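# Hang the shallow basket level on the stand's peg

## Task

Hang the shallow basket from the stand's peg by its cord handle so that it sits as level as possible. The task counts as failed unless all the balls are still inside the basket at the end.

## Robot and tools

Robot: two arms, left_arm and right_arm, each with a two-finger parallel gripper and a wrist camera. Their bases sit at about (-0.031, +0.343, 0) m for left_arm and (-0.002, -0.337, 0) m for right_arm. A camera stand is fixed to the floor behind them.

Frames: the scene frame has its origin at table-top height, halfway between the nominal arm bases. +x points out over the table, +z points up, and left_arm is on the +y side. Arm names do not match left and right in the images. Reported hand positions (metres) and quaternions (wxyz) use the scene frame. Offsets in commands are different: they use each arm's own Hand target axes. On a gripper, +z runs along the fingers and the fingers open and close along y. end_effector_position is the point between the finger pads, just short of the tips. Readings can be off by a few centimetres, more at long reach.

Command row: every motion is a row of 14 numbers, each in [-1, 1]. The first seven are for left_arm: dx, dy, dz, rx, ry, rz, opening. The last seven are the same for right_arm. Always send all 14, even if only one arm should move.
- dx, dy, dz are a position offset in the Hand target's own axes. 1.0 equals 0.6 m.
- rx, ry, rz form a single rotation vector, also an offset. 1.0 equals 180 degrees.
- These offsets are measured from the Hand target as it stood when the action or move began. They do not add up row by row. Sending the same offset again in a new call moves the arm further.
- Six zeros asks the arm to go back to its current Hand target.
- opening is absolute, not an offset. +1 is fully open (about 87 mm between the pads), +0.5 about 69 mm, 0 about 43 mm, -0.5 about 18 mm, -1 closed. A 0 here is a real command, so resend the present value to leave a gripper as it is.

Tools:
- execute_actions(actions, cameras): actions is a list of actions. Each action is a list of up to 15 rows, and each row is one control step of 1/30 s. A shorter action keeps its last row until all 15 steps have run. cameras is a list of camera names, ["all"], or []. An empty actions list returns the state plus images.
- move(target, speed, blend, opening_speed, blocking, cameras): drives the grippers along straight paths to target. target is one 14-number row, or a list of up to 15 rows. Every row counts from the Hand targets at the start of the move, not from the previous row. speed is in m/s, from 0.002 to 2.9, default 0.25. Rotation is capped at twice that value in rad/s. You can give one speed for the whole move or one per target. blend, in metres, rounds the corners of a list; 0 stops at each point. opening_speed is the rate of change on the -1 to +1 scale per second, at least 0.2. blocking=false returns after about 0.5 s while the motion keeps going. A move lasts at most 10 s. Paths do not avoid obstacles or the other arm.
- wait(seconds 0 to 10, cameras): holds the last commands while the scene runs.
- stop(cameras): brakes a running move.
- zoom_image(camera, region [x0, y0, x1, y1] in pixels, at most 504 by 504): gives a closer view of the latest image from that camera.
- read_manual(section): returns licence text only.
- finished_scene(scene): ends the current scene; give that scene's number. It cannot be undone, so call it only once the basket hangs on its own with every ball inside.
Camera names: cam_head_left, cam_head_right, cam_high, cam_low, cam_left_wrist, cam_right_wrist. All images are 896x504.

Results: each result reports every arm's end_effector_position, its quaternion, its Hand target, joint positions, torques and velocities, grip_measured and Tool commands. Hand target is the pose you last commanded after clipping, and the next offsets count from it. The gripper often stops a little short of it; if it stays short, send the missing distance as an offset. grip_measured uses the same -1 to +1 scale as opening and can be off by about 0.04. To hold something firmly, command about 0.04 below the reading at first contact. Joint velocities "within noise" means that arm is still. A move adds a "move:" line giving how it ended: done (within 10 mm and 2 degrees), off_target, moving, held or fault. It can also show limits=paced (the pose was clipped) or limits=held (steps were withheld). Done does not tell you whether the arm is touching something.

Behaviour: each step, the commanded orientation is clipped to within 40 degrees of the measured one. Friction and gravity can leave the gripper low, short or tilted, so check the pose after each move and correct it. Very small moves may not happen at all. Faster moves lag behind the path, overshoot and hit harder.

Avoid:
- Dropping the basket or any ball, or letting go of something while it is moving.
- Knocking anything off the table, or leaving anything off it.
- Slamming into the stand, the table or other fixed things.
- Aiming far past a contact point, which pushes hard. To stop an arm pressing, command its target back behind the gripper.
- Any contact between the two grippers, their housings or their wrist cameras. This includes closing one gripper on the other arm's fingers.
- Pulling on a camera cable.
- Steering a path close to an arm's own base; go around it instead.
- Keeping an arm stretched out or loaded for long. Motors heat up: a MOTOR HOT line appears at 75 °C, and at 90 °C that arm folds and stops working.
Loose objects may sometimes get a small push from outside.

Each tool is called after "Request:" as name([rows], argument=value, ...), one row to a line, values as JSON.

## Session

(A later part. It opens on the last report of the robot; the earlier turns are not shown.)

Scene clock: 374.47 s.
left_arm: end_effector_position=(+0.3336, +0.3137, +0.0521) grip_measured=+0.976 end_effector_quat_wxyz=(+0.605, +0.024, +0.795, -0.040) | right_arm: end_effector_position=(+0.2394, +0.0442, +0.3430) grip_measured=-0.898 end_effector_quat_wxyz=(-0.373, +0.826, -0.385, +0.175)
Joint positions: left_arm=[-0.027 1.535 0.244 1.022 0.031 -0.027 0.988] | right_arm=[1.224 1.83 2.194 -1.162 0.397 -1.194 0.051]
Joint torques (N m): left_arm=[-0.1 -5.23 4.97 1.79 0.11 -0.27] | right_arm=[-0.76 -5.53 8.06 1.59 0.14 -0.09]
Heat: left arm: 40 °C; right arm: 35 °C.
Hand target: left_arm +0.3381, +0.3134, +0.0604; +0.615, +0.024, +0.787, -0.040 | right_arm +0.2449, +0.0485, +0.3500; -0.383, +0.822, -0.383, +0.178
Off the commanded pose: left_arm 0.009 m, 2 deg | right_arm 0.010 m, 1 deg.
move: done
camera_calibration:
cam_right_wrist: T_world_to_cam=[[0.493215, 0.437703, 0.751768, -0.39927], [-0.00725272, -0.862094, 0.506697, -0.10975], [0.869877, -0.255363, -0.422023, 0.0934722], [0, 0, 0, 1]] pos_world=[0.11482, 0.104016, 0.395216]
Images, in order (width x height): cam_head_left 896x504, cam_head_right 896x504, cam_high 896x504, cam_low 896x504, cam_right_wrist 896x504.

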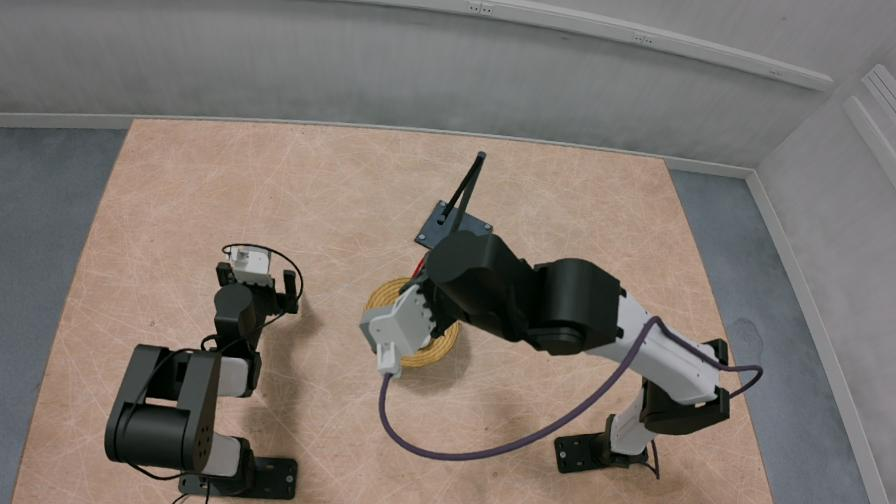

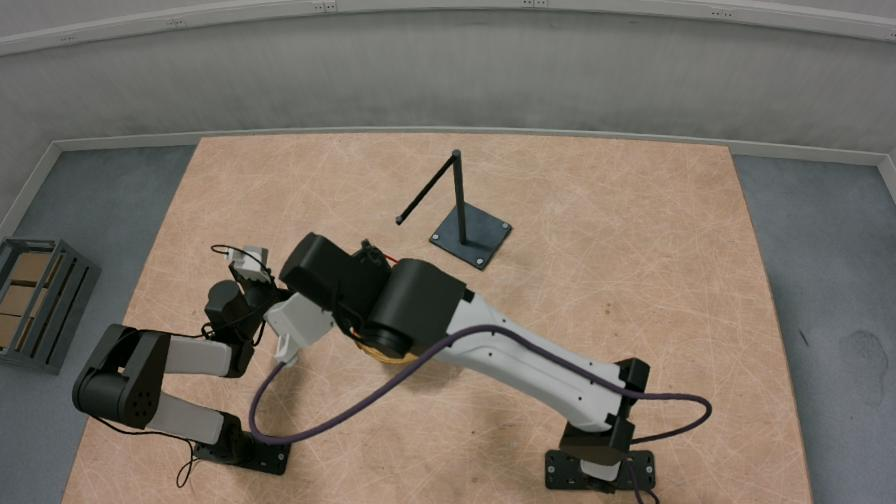

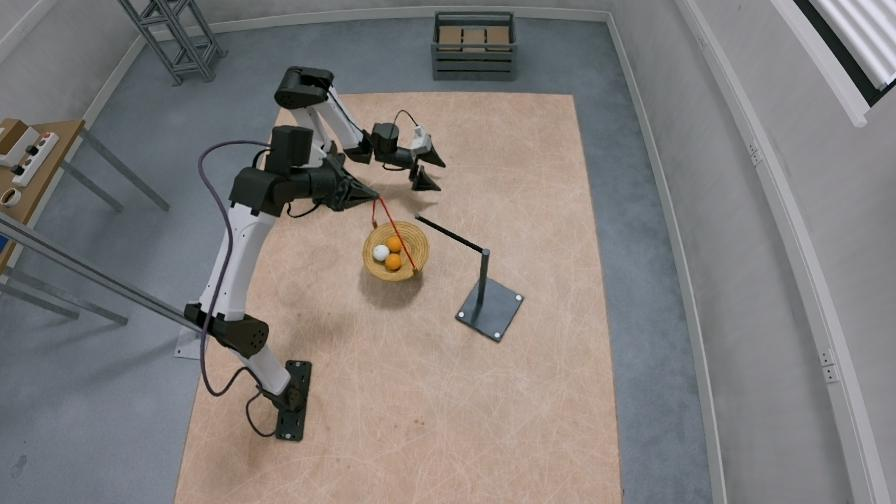

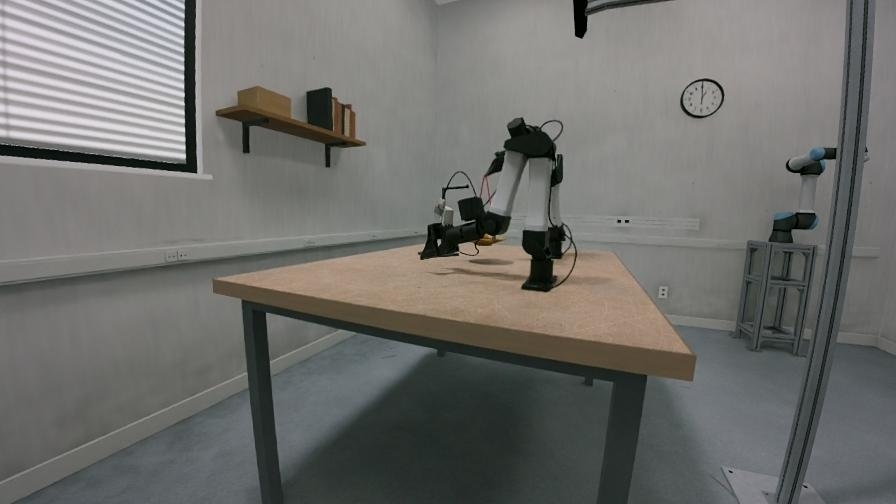

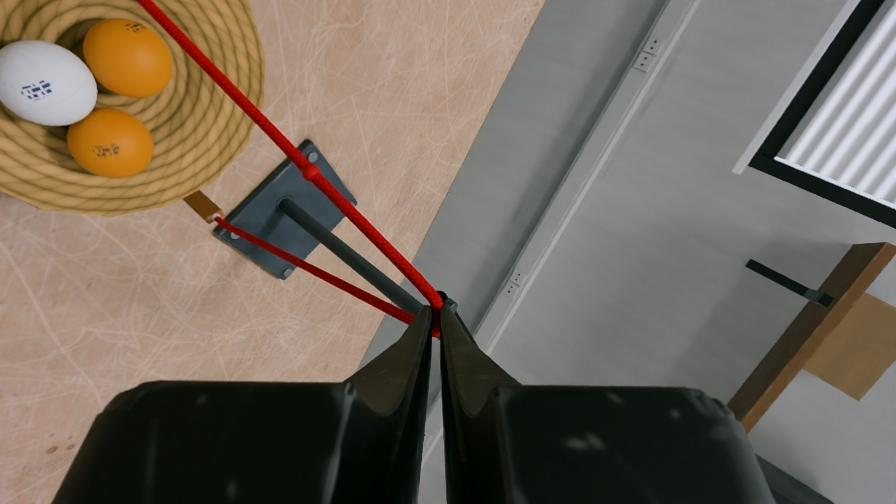

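Request:
move(target=[-0.2357, -0.007, -0.4343, 0, 0.4222, 0, 1, 0.0508, -0.0308, 0.021, -0.0554, -0.0812, 0.4248, -1], speed=0.12, cameras=["cam_high", "cam_low", "cam_head_left", "cam_head_right", "cam_right_wrist"])

Request:
zoom_image(camera="cam_high", region=[350, 160, 500, 310])

Request:
zoom_image(camera="cam_low", region=[420, 140, 540, 270])

Scene clock: 436.17 s.
left_arm: end_effector_position=(+0.1198, +0.3332, +0.2550) grip_measured=+0.976 end_effector_quat_wxyz=(+0.208, +0.040, +0.977, -0.016) | right_arm: end_effector_position=(+0.2812, +0.0393, +0.3406) grip_measured=-0.898 end_effector_quat_wxyz=(+0.365, -0.463, +0.780, +0.210)
Joint positions: left_arm=[-0.003 1.054 1.485 -1.582 0.033 0.036 0.988] | right_arm=[0.874 2.015 2.58 -1.274 -0.128 -0.123 0.051]
Joint torques (N m): left_arm=[-0.31 -1.32 6.15 0.95 0 -0.24] | right_arm=[-0.66 -9.69 4.11 1.91 -0.13 0.18]
Heat: left arm: 40 °C; right arm: 36 °C.
Hand target: left_arm +0.1201, +0.3350, +0.2601; +0.000, +0.044, +0.999, -0.017 | right_arm +0.2811, +0.0390, +0.3562; +0.386, -0.452, +0.772, +0.226
Off the commanded pose: left_arm 0.005 m, 24 deg | right_arm 0.015 m, 3 deg.
joint sent to its limit (left arm) — joint 4 (wrist pitch), lower limit. The joint targets are off in orientation, not in position.
move: off_target (left_arm, right_arm)
camera_calibration:
cam_right_wrist: T_world_to_cam=[[0.879664, -0.474963, 0.0245185, -0.241096], [-0.474747, -0.880005, -0.0143668, 0.197131], [0.0284001, 0.000997826, -0.999596, 0.478116], [0, 0, 0, 1]] pos_world=[0.292092, 0.0584877, 0.486666]
Images, in order (width x height): cam_head_left 896x504, cam_head_right 896x504, cam_high 896x504, cam_low 896x504, cam_right_wrist 896x504.

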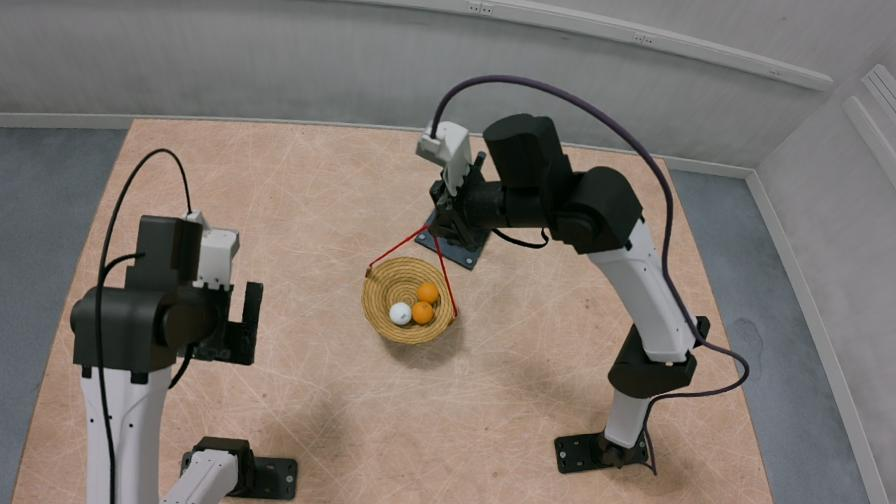

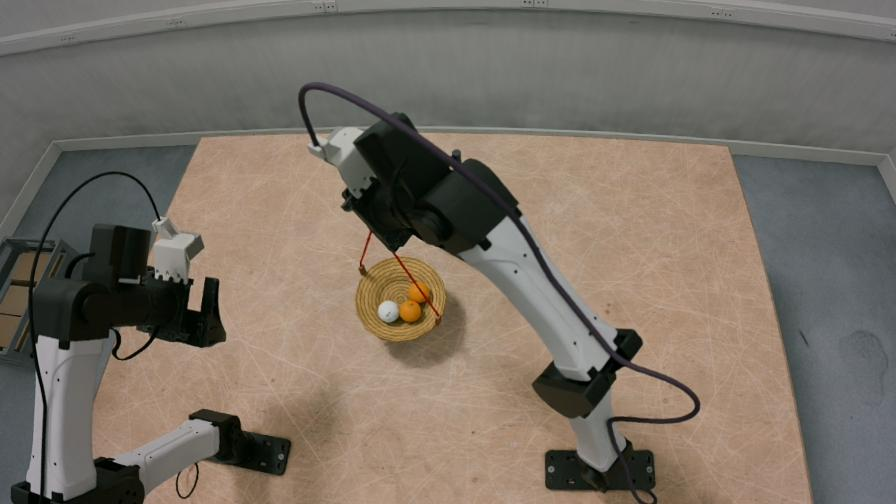

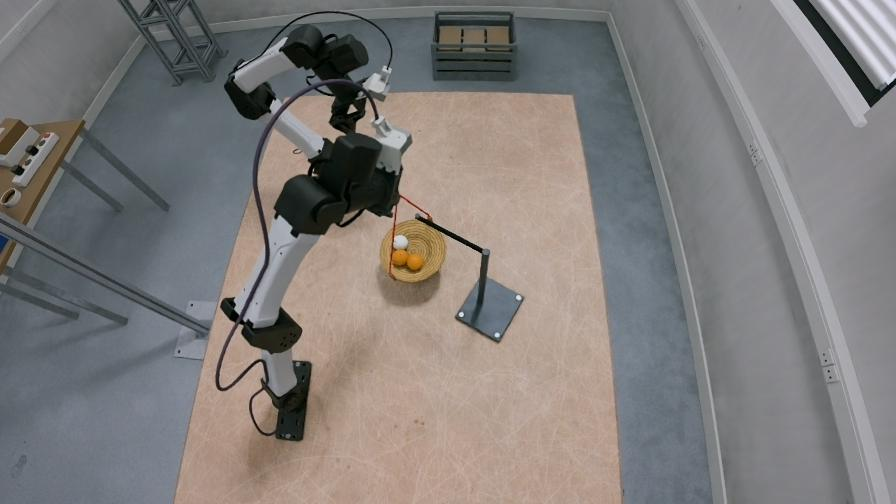

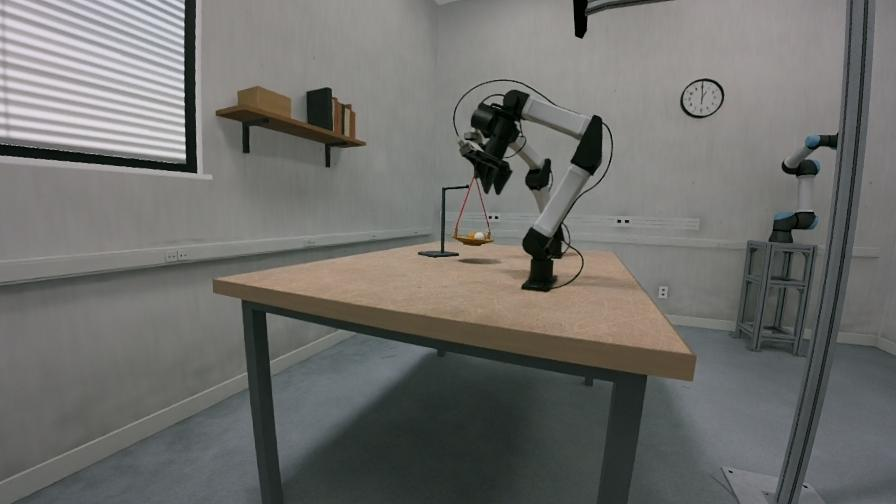

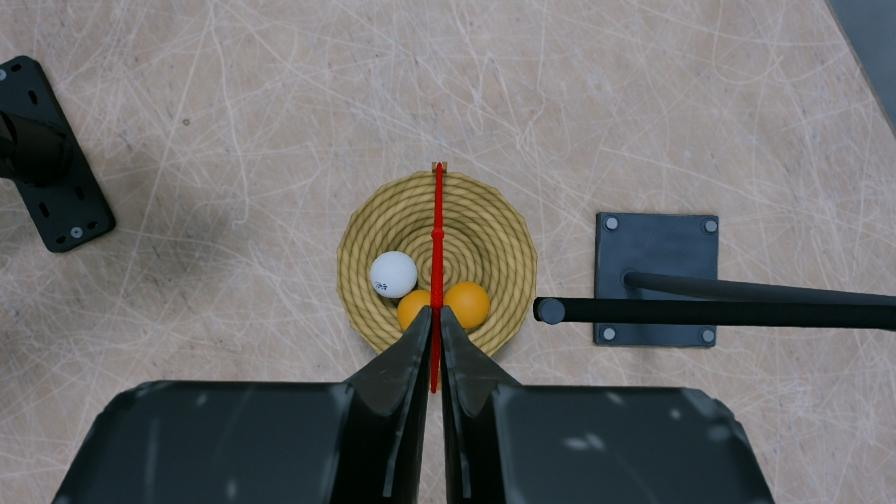

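Scaled by 3.360 from the camera's 896x504 image, which has a finer 1280x720 frame.

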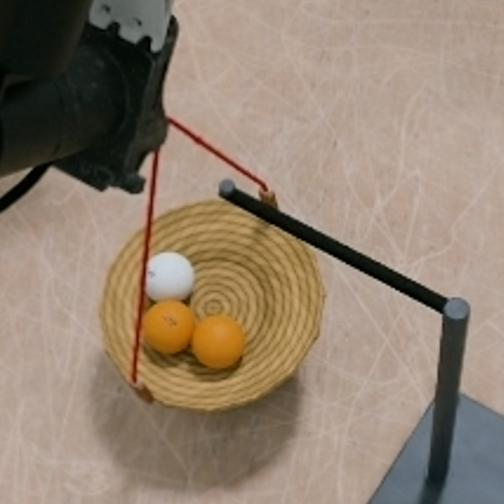

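Scaled by 3.877 from the camera's 896x504 image, which has a finer 1280x720 frame.

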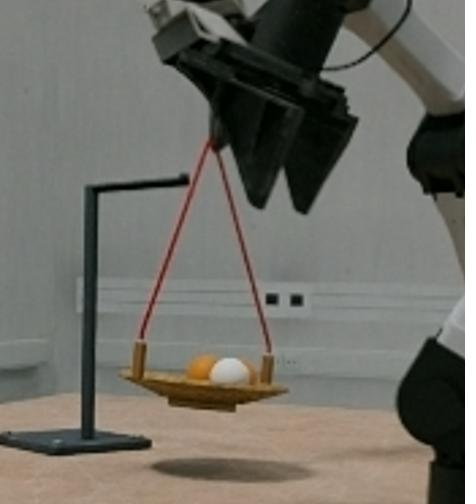

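Request:
zoom_image(camera="cam_right_wrist", region=[320, 150, 640, 410])

Request:
zoom_image(camera="cam_low", region=[430, 160, 520, 255])

Scaled by 1.575 from the camera's 896x504 image, which has a finer 1280x720 frame.

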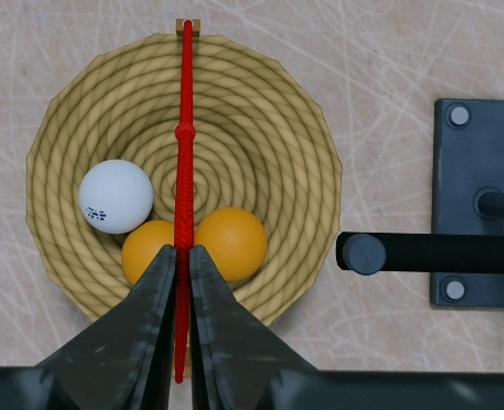

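Scaled by 5.305 from the camera's 896x504 image, which has a finer 1280x720 frame.

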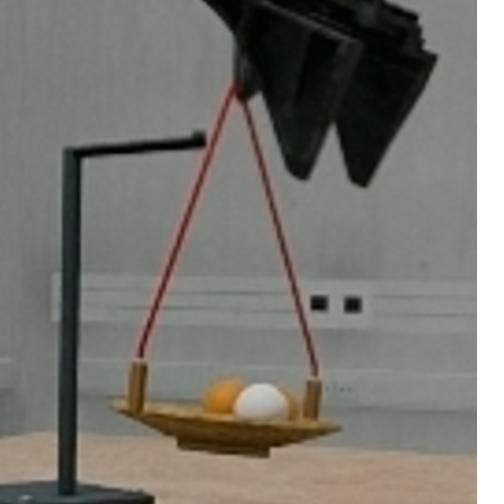

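Request:
move(target=[0, 0, 0, 0, 0, 0, 1, -0.0023, -0.0553, -0.0026, 0, -0.017, 0, -1], speed=0.06, cameras=["cam_right_wrist"])

Scene clock: 508.63 s.
left_arm: end_effector_position=(+0.1198, +0.3332, +0.2550) grip_measured=+0.976 end_effector_quat_wxyz=(+0.208, +0.040, +0.977, -0.016) | right_arm: end_effector_position=(+0.3128, +0.0259, +0.3330) grip_measured=-0.898 end_effector_quat_wxyz=(+0.374, -0.445, +0.782, +0.226)
Joint positions: left_arm=[-0.003 1.054 1.485 -1.582 0.033 0.036 0.988] | right_arm=[0.777 1.969 2.437 -1.153 -0.211 -0.144 0.051]
Joint torques (N m): left_arm=[-0.16 -1.29 6.17 0.94 0 -0.27] | right_arm=[-0.49 -11.17 4.44 1.93 -0.12 -0.13]
Heat: left arm: 37 °C; right arm: 41 °C.
Hand target: left_arm +0.1201, +0.3350, +0.2601; +0.000, +0.044, +0.999, -0.017 | right_arm +0.3098, +0.0225, +0.3581; +0.406, -0.446, +0.761, +0.238
Off the commanded pose: left_arm 0.005 m, 24 deg | right_arm 0.026 m, 5 deg.
joint sent to its limit (left arm) — joint 4 (wrist pitch), lower limit. The joint targets are off in orientation, not in position.
move: off_target (left_arm, right_arm)
camera_calibration:
cam_right_wrist: T_world_to_cam=[[0.870062, -0.49291, -0.00566758, -0.261485], [-0.492564, -0.868885, -0.0491964, 0.2172], [0.0193249, 0.0455955, -0.998773, 0.471023], [0, 0, 0, 1]] pos_world=[0.325391, 0.0383567, 0.479649]
Images, in order (width x height): cam_right_wrist 896x504.

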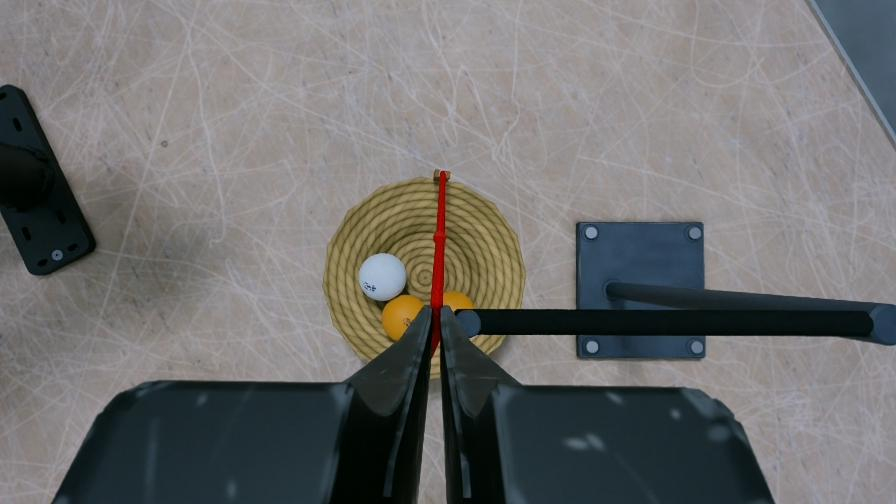

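Request:
move(target=[0, 0, 0, 0, 0, 0, 1, -0.0152, 0, -0.0193, 0, 0, 0, -1], speed=0.05)

Scene clock: 526.10 s.
left_arm: end_effector_position=(+0.1198, +0.3332, +0.2550) grip_measured=+0.976 end_effector_quat_wxyz=(+0.208, +0.040, +0.977, -0.016) | right_arm: end_effector_position=(+0.3016, +0.0154, +0.3657) grip_measured=-0.898 end_effector_quat_wxyz=(+0.394, -0.444, +0.771, +0.233)
Joint positions: left_arm=[-0.003 1.054 1.485 -1.582 0.033 0.036 0.988] | right_arm=[0.777 1.969 2.573 -1.242 -0.215 -0.144 0.051]
Joint torques (N m): left_arm=[-0.06 -1.28 6.16 0.93 0 -0.28] | right_arm=[-0.84 -5.93 7.12 1.79 -0.15 -0.14]
Heat: left arm: 37 °C; right arm: 46 °C.
Hand target: left_arm +0.1201, +0.3350, +0.2601; +0.000, +0.044, +0.999, -0.017 | right_arm +0.3076, +0.0185, +0.3720; +0.406, -0.446, +0.762, +0.238
Off the commanded pose: left_arm 0.005 m, 24 deg | right_arm 0.009 m, 2 deg.
joint sent to its limit (left arm) — joint 4 (wrist pitch), lower limit. The joint targets are off in orientation, not in position.
move: off_target (left_arm)

Request:
move(target=[0, 0, 0, 0, 0, 0, 1, 0.0083, -0.0683, 0.0177, 0, 0, 0, -1], speed=0.05, cameras=["cam_right_wrist", "cam_high", "cam_low"])

Scene clock: 538.30 s.
left_arm: end_effector_position=(+0.1198, +0.3332, +0.2550) grip_measured=+0.976 end_effector_quat_wxyz=(+0.208, +0.040, +0.977, -0.016) | right_arm: end_effector_position=(+0.3409, -0.0004, +0.3575) grip_measured=-0.898 end_effector_quat_wxyz=(+0.396, -0.441, +0.771, +0.233)
Joint positions: left_arm=[-0.003 1.054 1.485 -1.582 0.033 0.036 0.988] | right_arm=[0.671 2.047 2.656 -1.256 -0.296 -0.205 0.051]
Joint torques (N m): left_arm=[-0.16 -1.28 6.28 0.95 0.03 -0.26] | right_arm=[-0.55 -6.27 7.04 1.72 -0.19 -0.13]
Heat: left arm: 37 °C; right arm: 44 °C.
Hand target: left_arm +0.1201, +0.3350, +0.2601; +0.000, +0.044, +0.999, -0.017 | right_arm +0.3463, +0.0037, +0.3620; +0.406, -0.446, +0.762, +0.238
Off the commanded pose: left_arm 0.005 m, 24 deg | right_arm 0.008 m, 2 deg.
joint sent to its limit (left arm) — joint 4 (wrist pitch), lower limit. The joint targets are off in orientation, not in position.
move: off_target (left_arm)
camera_calibration:
cam_right_wrist: T_world_to_cam=[[0.869039, -0.494717, 0.00517769, -0.302328], [-0.491742, -0.864869, -0.100957, 0.227592], [0.0544232, 0.0851895, -0.994877, 0.482876], [0, 0, 0, 1]] pos_world=[0.348371, 0.00613434, 0.504945]
Images, in order (width x height): cam_high 896x504, cam_low 896x504, cam_right_wrist 896x504.

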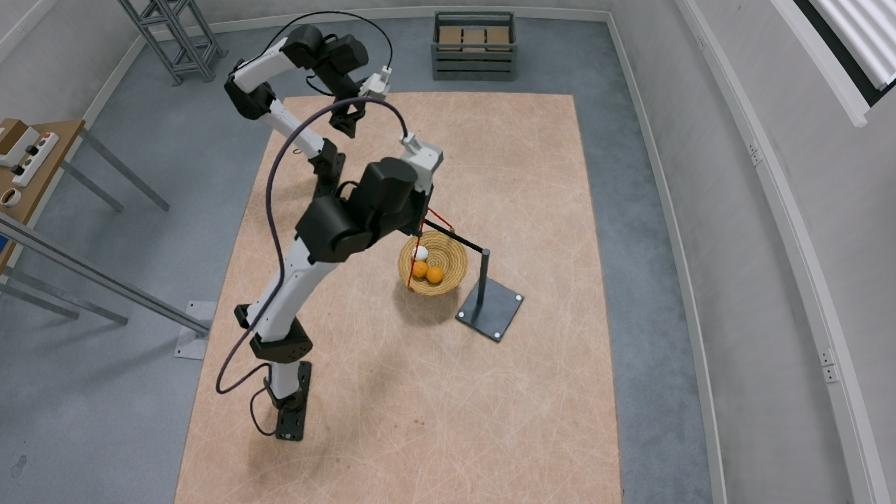

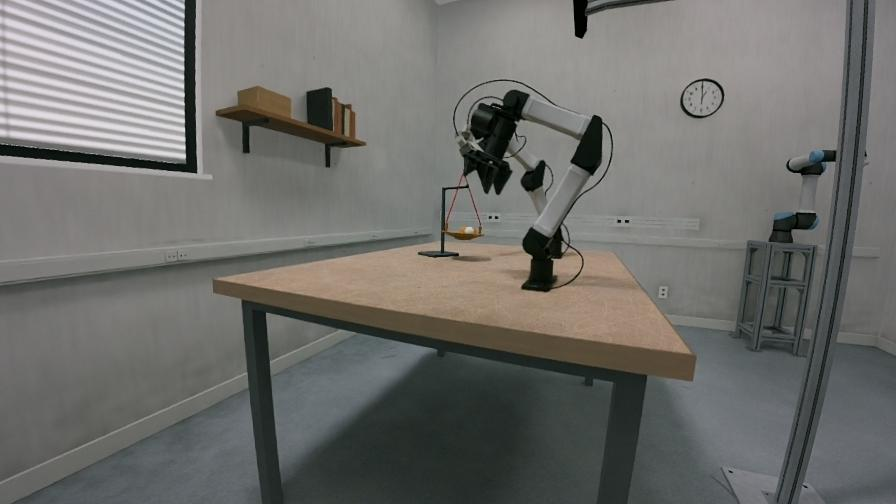

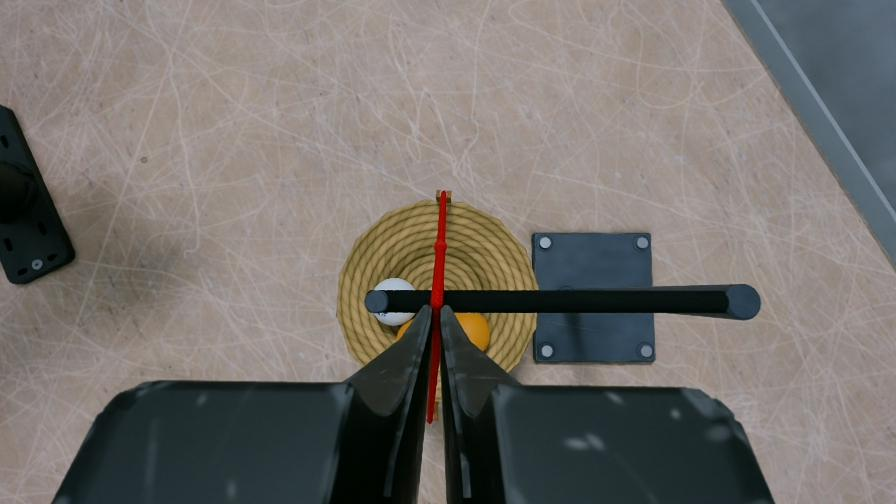

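Request:
move(target=[0, 0, 0, 0, 0, 0, 1, 0.0195, 0, 0.0155, 0, 0, 0, -1], speed=0.03)

Scene clock: 548.80 s.
left_arm: end_effector_position=(+0.1198, +0.3332, +0.2550) grip_measured=+0.976 end_effector_quat_wxyz=(+0.208, +0.040, +0.977, -0.016) | right_arm: end_effector_position=(+0.3495, +0.0072, +0.3235) grip_measured=-0.898 end_effector_quat_wxyz=(+0.374, -0.444, +0.781, +0.230)
Joint positions: left_arm=[-0.003 1.054 1.485 -1.582 0.033 0.036 0.988] | right_arm=[0.671 2.014 2.458 -1.142 -0.299 -0.207 0.051]
Joint torques (N m): left_arm=[-0.12 -1.37 6.23 0.96 0.03 -0.26] | right_arm=[-0.36 -11.41 4.27 1.93 -0.14 -0.12]
Heat: left arm: 36 °C; right arm: 42 °C.
Hand target: left_arm +0.1201, +0.3350, +0.2601; +0.000, +0.044, +0.999, -0.017 | right_arm +0.3469, +0.0047, +0.3472; +0.406, -0.446, +0.761, +0.238
Off the commanded pose: left_arm 0.005 m, 24 deg | right_arm 0.024 m, 4 deg.
joint sent to its limit (left arm) — joint 4 (wrist pitch), lower limit. The joint targets are off in orientation, not in position.
move: off_target (left_arm, right_arm)

Request:
move(target=[0, 0, 0, 0, 0, 0, 1, 0.0033, 0, -0.0108, 0, 0, 0, -1], speed=0.03, cameras=["cam_right_wrist", "cam_low"])

Request:
zoom_image(camera="cam_low", region=[430, 160, 520, 255])

Request:
zoom_image(camera="cam_right_wrist", region=[340, 200, 560, 360])

Scene clock: 574.63 s.
left_arm: end_effector_position=(+0.1198, +0.3332, +0.2550) grip_measured=+0.976 end_effector_quat_wxyz=(+0.208, +0.040, +0.977, -0.016) | right_arm: end_effector_position=(+0.3458, +0.0041, +0.3226) grip_measured=-0.898 end_effector_quat_wxyz=(+0.371, -0.445, +0.782, +0.230)
Joint positions: left_arm=[-0.003 1.054 1.485 -1.582 0.033 0.036 0.988] | right_arm=[0.671 1.991 2.425 -1.138 -0.3 -0.21 0.051]
Joint torques (N m): left_arm=[-0.18 -1.29 6.17 0.95 0.02 -0.28] | right_arm=[-0.94 -11.56 4.51 1.89 -0.21 -0.13]
Heat: left arm: 36 °C; right arm: 48 °C.
Hand target: left_arm +0.1201, +0.3350, +0.2601; +0.000, +0.044, +0.999, -0.017 | right_arm +0.3436, -0.0009, +0.3490; +0.406, -0.446, +0.762, +0.238
Off the commanded pose: left_arm 0.005 m, 24 deg | right_arm 0.027 m, 5 deg.
joint sent to its limit (left arm) — joint 4 (wrist pitch), lower limit. The joint targets are off in orientation, not in position.
move: off_target (left_arm, right_arm)
camera_calibration:
cam_right_wrist: T_world_to_cam=[[0.871655, -0.489933, -0.0135431, -0.299048], [-0.489973, -0.870382, -0.048595, 0.212872], [0.0120206, 0.0489938, -0.998727, 0.463541], [0, 0, 0, 1]] pos_world=[0.359396, 0.0160559, 0.469246]
Images, in order (width x height): cam_low 896x504, cam_right_wrist 896x504.

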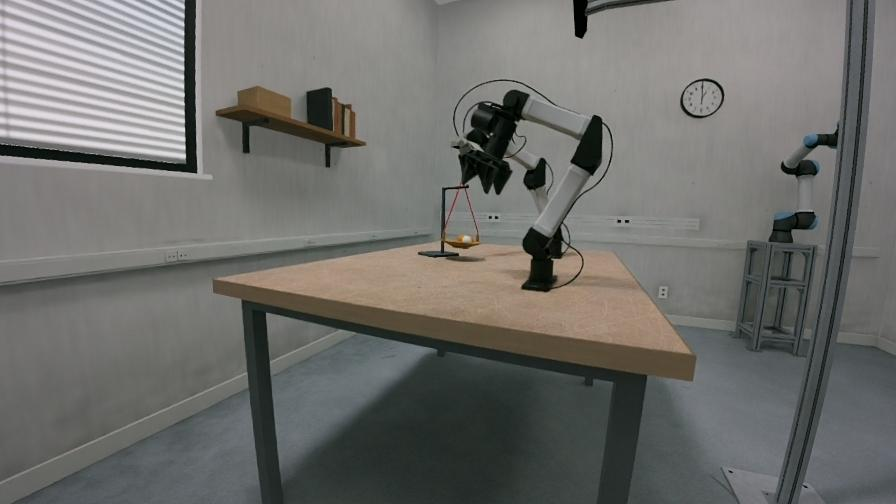

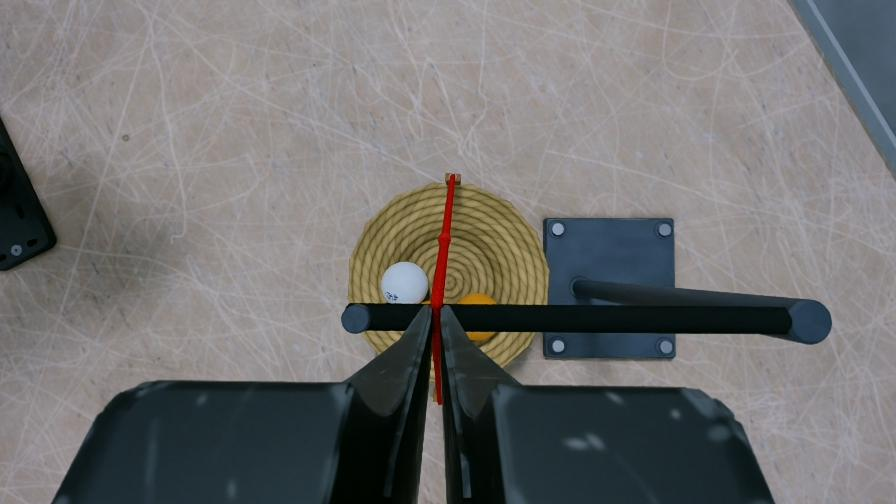

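Scaled by 5.305 from the camera's 896x504 image, which has a finer 1280x720 frame.

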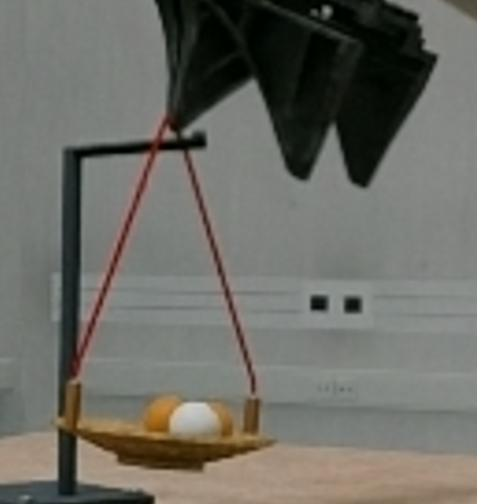

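Scaled by 2.291 from the camera's 896x504 image, which has a finer 1280x720 frame.

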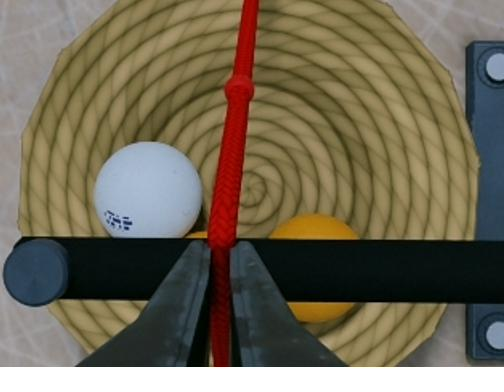

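Request:
move(target=[0, 0, 0, 0, 0, 0, 1, 0.0033, 0, -0.0021, 0, 0, 0, -1], speed=0.03, cameras=["cam_right_wrist"])

Request:
zoom_image(camera="cam_right_wrist", region=[340, 200, 560, 360])

Scene clock: 595.50 s.
left_arm: end_effector_position=(+0.1198, +0.3332, +0.2550) grip_measured=+0.976 end_effector_quat_wxyz=(+0.208, +0.040, +0.977, -0.016) | right_arm: end_effector_position=(+0.3451, +0.0016, +0.3222) grip_measured=-0.898 end_effector_quat_wxyz=(+0.372, -0.445, +0.782, +0.229)
Joint positions: left_arm=[-0.003 1.054 1.485 -1.582 0.033 0.036 0.988] | right_arm=[0.668 1.974 2.395 -1.125 -0.301 -0.211 0.051]
Joint torques (N m): left_arm=[-0.16 -1.42 6.19 0.95 -0.01 -0.28] | right_arm=[-0.79 -11.48 4.56 1.87 -0.2 -0.14]
Heat: left arm: 36 °C; right arm: 50 °C.
Hand target: left_arm +0.1201, +0.3350, +0.2601; +0.000, +0.044, +0.999, -0.017 | right_arm +0.3425, -0.0027, +0.3482; +0.406, -0.446, +0.761, +0.238
Off the commanded pose: left_arm 0.005 m, 24 deg | right_arm 0.026 m, 5 deg.
joint sent to its limit (left arm) — joint 4 (wrist pitch), lower limit. The joint targets are off in orientation, not in position.
move: off_target (left_arm, right_arm)
camera_calibration:
cam_right_wrist: T_world_to_cam=[[0.870902, -0.491291, -0.0127307, -0.299635], [-0.491276, -0.869588, -0.0496521, 0.211099], [0.0133232, 0.0494964, -0.998685, 0.462787], [0, 0, 0, 1]] pos_world=[0.358495, 0.0134551, 0.468846]
Images, in order (width x height): cam_right_wrist 896x504.

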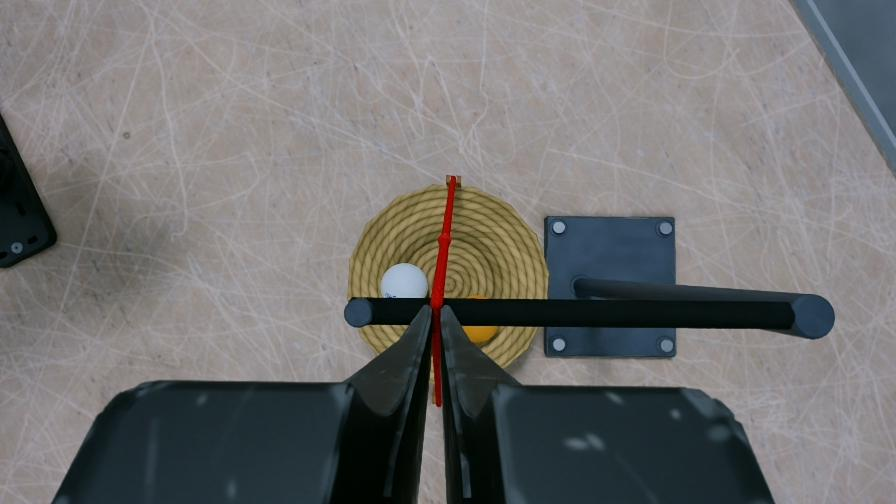

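Scaled by 2.291 from the camera's 896x504 image, which has a finer 1280x720 frame.

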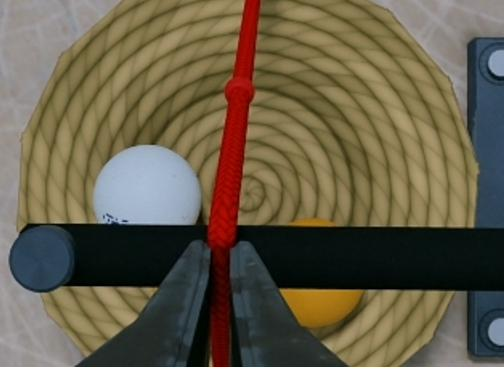

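Request:
move(target=[0, 0, 0, 0, 0, 0, 1, 0.0053, 0, 0.0013, 0, 0, 0, -1], speed=0.03)

Scene clock: 604.50 s.
left_arm: end_effector_position=(+0.1198, +0.3332, +0.2550) grip_measured=+0.976 end_effector_quat_wxyz=(+0.208, +0.040, +0.977, -0.016) | right_arm: end_effector_position=(+0.3441, +0.0008, +0.3194) grip_measured=-0.898 end_effector_quat_wxyz=(+0.372, -0.445, +0.781, +0.229)
Joint positions: left_arm=[-0.003 1.054 1.485 -1.582 0.033 0.036 0.988] | right_arm=[0.668 1.953 2.35 -1.1 -0.302 -0.213 0.051]
Joint torques (N m): left_arm=[-0.17 -1.33 6.13 0.95 0.02 -0.25] | right_arm=[-0.9 -11.43 4.6 1.88 -0.22 -0.13]
Heat: left arm: 36 °C; right arm: 52 °C.
Hand target: left_arm +0.1201, +0.3350, +0.2601; +0.000, +0.044, +0.999, -0.017 | right_arm +0.3420, -0.0037, +0.3451; +0.406, -0.446, +0.761, +0.238
Off the commanded pose: left_arm 0.005 m, 24 deg | right_arm 0.026 m, 5 deg.
joint sent to its limit (left arm) — joint 4 (wrist pitch), lower limit. The joint targets are off in orientation, not in position.
move: off_target (left_arm, right_arm)

Request:
move(target=[0, 0, 0, 0, 0, 0, 1, 0, 0, 0, 0, 0, 0, -0.5], speed=0.03, opening_speed=0.3, cameras=["cam_right_wrist", "cam_low", "cam_high", "cam_head_left", "cam_head_right"])

Request:
zoom_image(camera="cam_low", region=[430, 160, 520, 255])

Request:
zoom_image(camera="cam_right_wrist", region=[320, 140, 600, 420])

Request:
zoom_image(camera="cam_high", region=[370, 190, 500, 320])

Scene clock: 614.70 s.
left_arm: end_effector_position=(+0.1198, +0.3332, +0.2550) grip_measured=+0.976 end_effector_quat_wxyz=(+0.208, +0.040, +0.977, -0.016) | right_arm: end_effector_position=(+0.3454, +0.0028, +0.3292) grip_measured=-0.500 end_effector_quat_wxyz=(+0.388, -0.445, +0.772, +0.234)
Joint positions: left_arm=[-0.003 1.054 1.485 -1.582 0.033 0.036 0.988] | right_arm=[0.668 1.941 2.35 -1.074 -0.306 -0.213 0.25]
Joint torques (N m): left_arm=[-0.08 -1.29 6.26 0.97 -0.02 -0.25] | right_arm=[-0.92 -10.28 4.7 1.72 -0.17 -0.12]
Heat: left arm: 35 °C; right arm: 51 °C.
Hand target: left_arm +0.1201, +0.3350, +0.2601; +0.000, +0.044, +0.999, -0.017 | right_arm +0.3420, -0.0037, +0.3451; +0.406, -0.446, +0.761, +0.238
Off the commanded pose: left_arm 0.005 m, 24 deg | right_arm 0.018 m, 2 deg.
joint sent to its limit (left arm) — joint 4 (wrist pitch), lower limit. The joint targets are off in orientation, not in position.
move: off_target (left_arm, right_arm)
camera_calibration:
cam_right_wrist: T_world_to_cam=[[0.873278, -0.487222, -0.000753745, -0.303957], [-0.485468, -0.87, -0.0861411, 0.222699], [0.0413141, 0.075591, -0.996283, 0.459197], [0, 0, 0, 1]] pos_world=[0.354581, 0.0109422, 0.476445]
Images, in order (width x height): cam_head_left 896x504, cam_head_right 896x504, cam_high 896x504, cam_low 896x504, cam_right_wrist 896x504.

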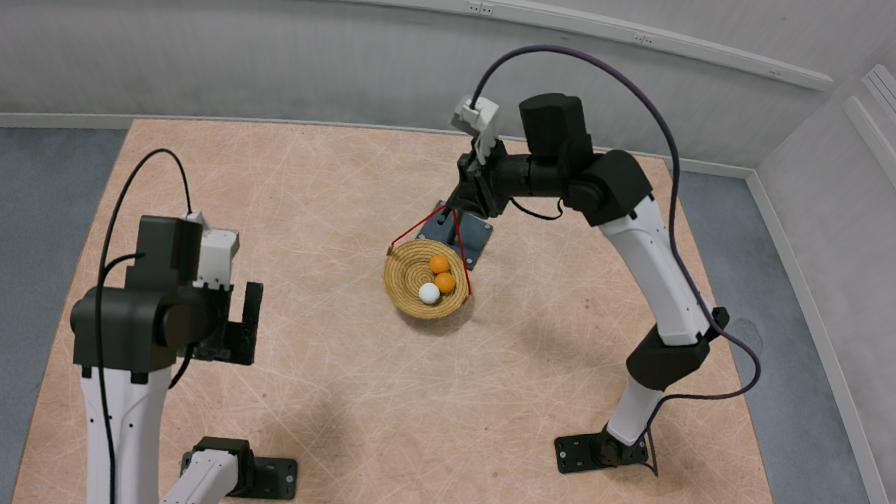

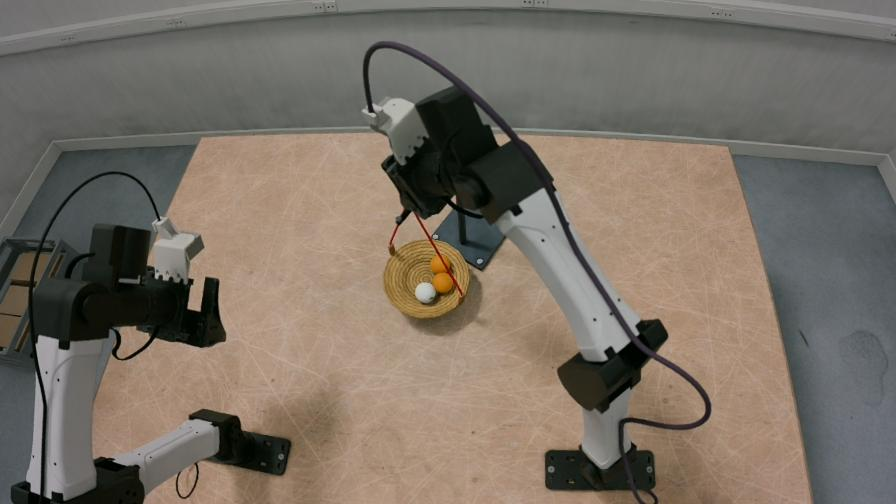

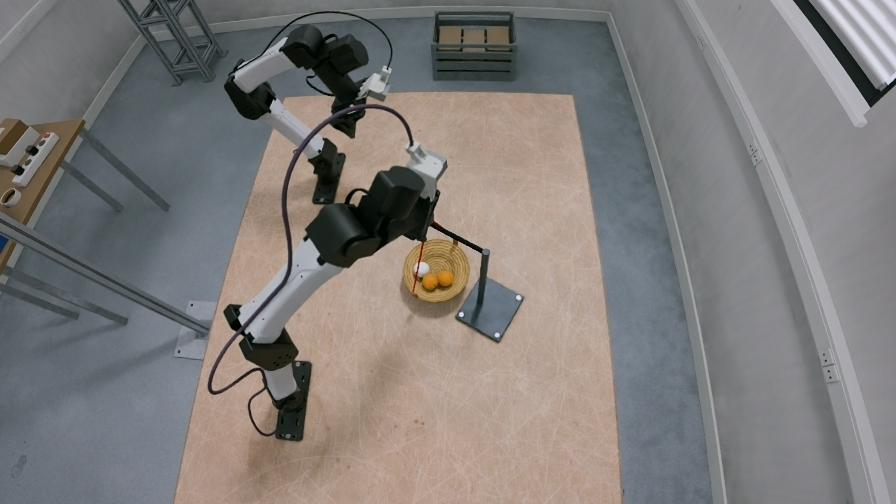

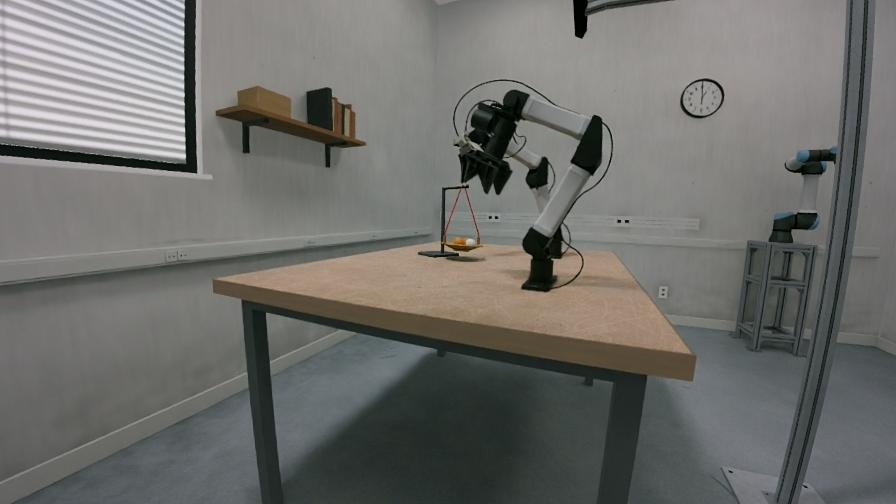

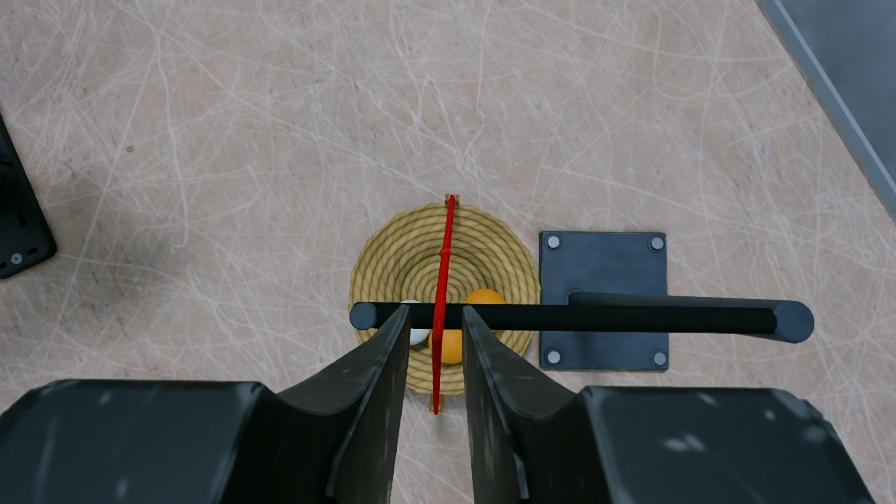

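Scaled by 5.305 from the camera's 896x504 image, which has a finer 1280x720 frame.

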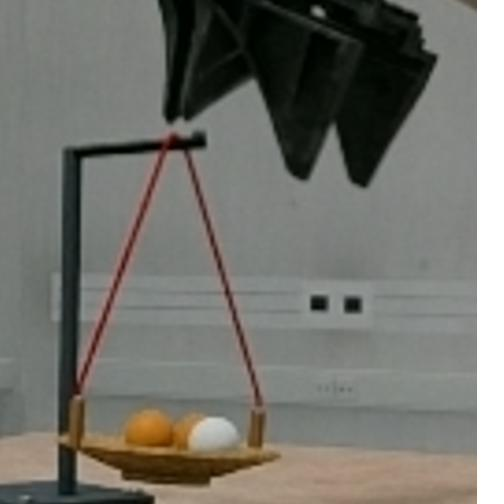

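Scaled by 1.800 from the camera's 896x504 image, which has a finer 1280x720 frame.

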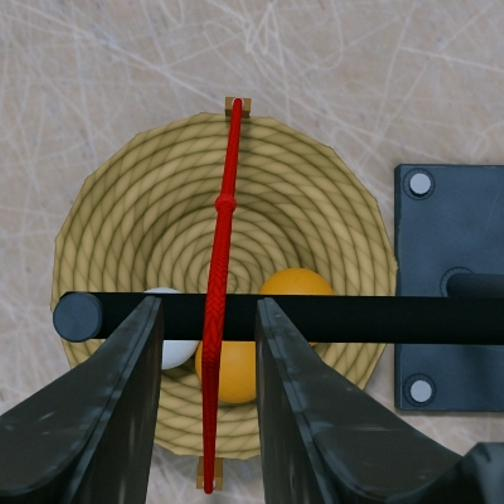

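Scaled by 3.877 from the camera's 896x504 image, which has a finer 1280x720 frame.

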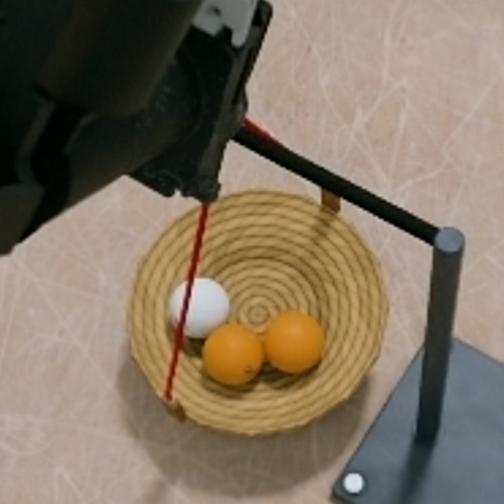

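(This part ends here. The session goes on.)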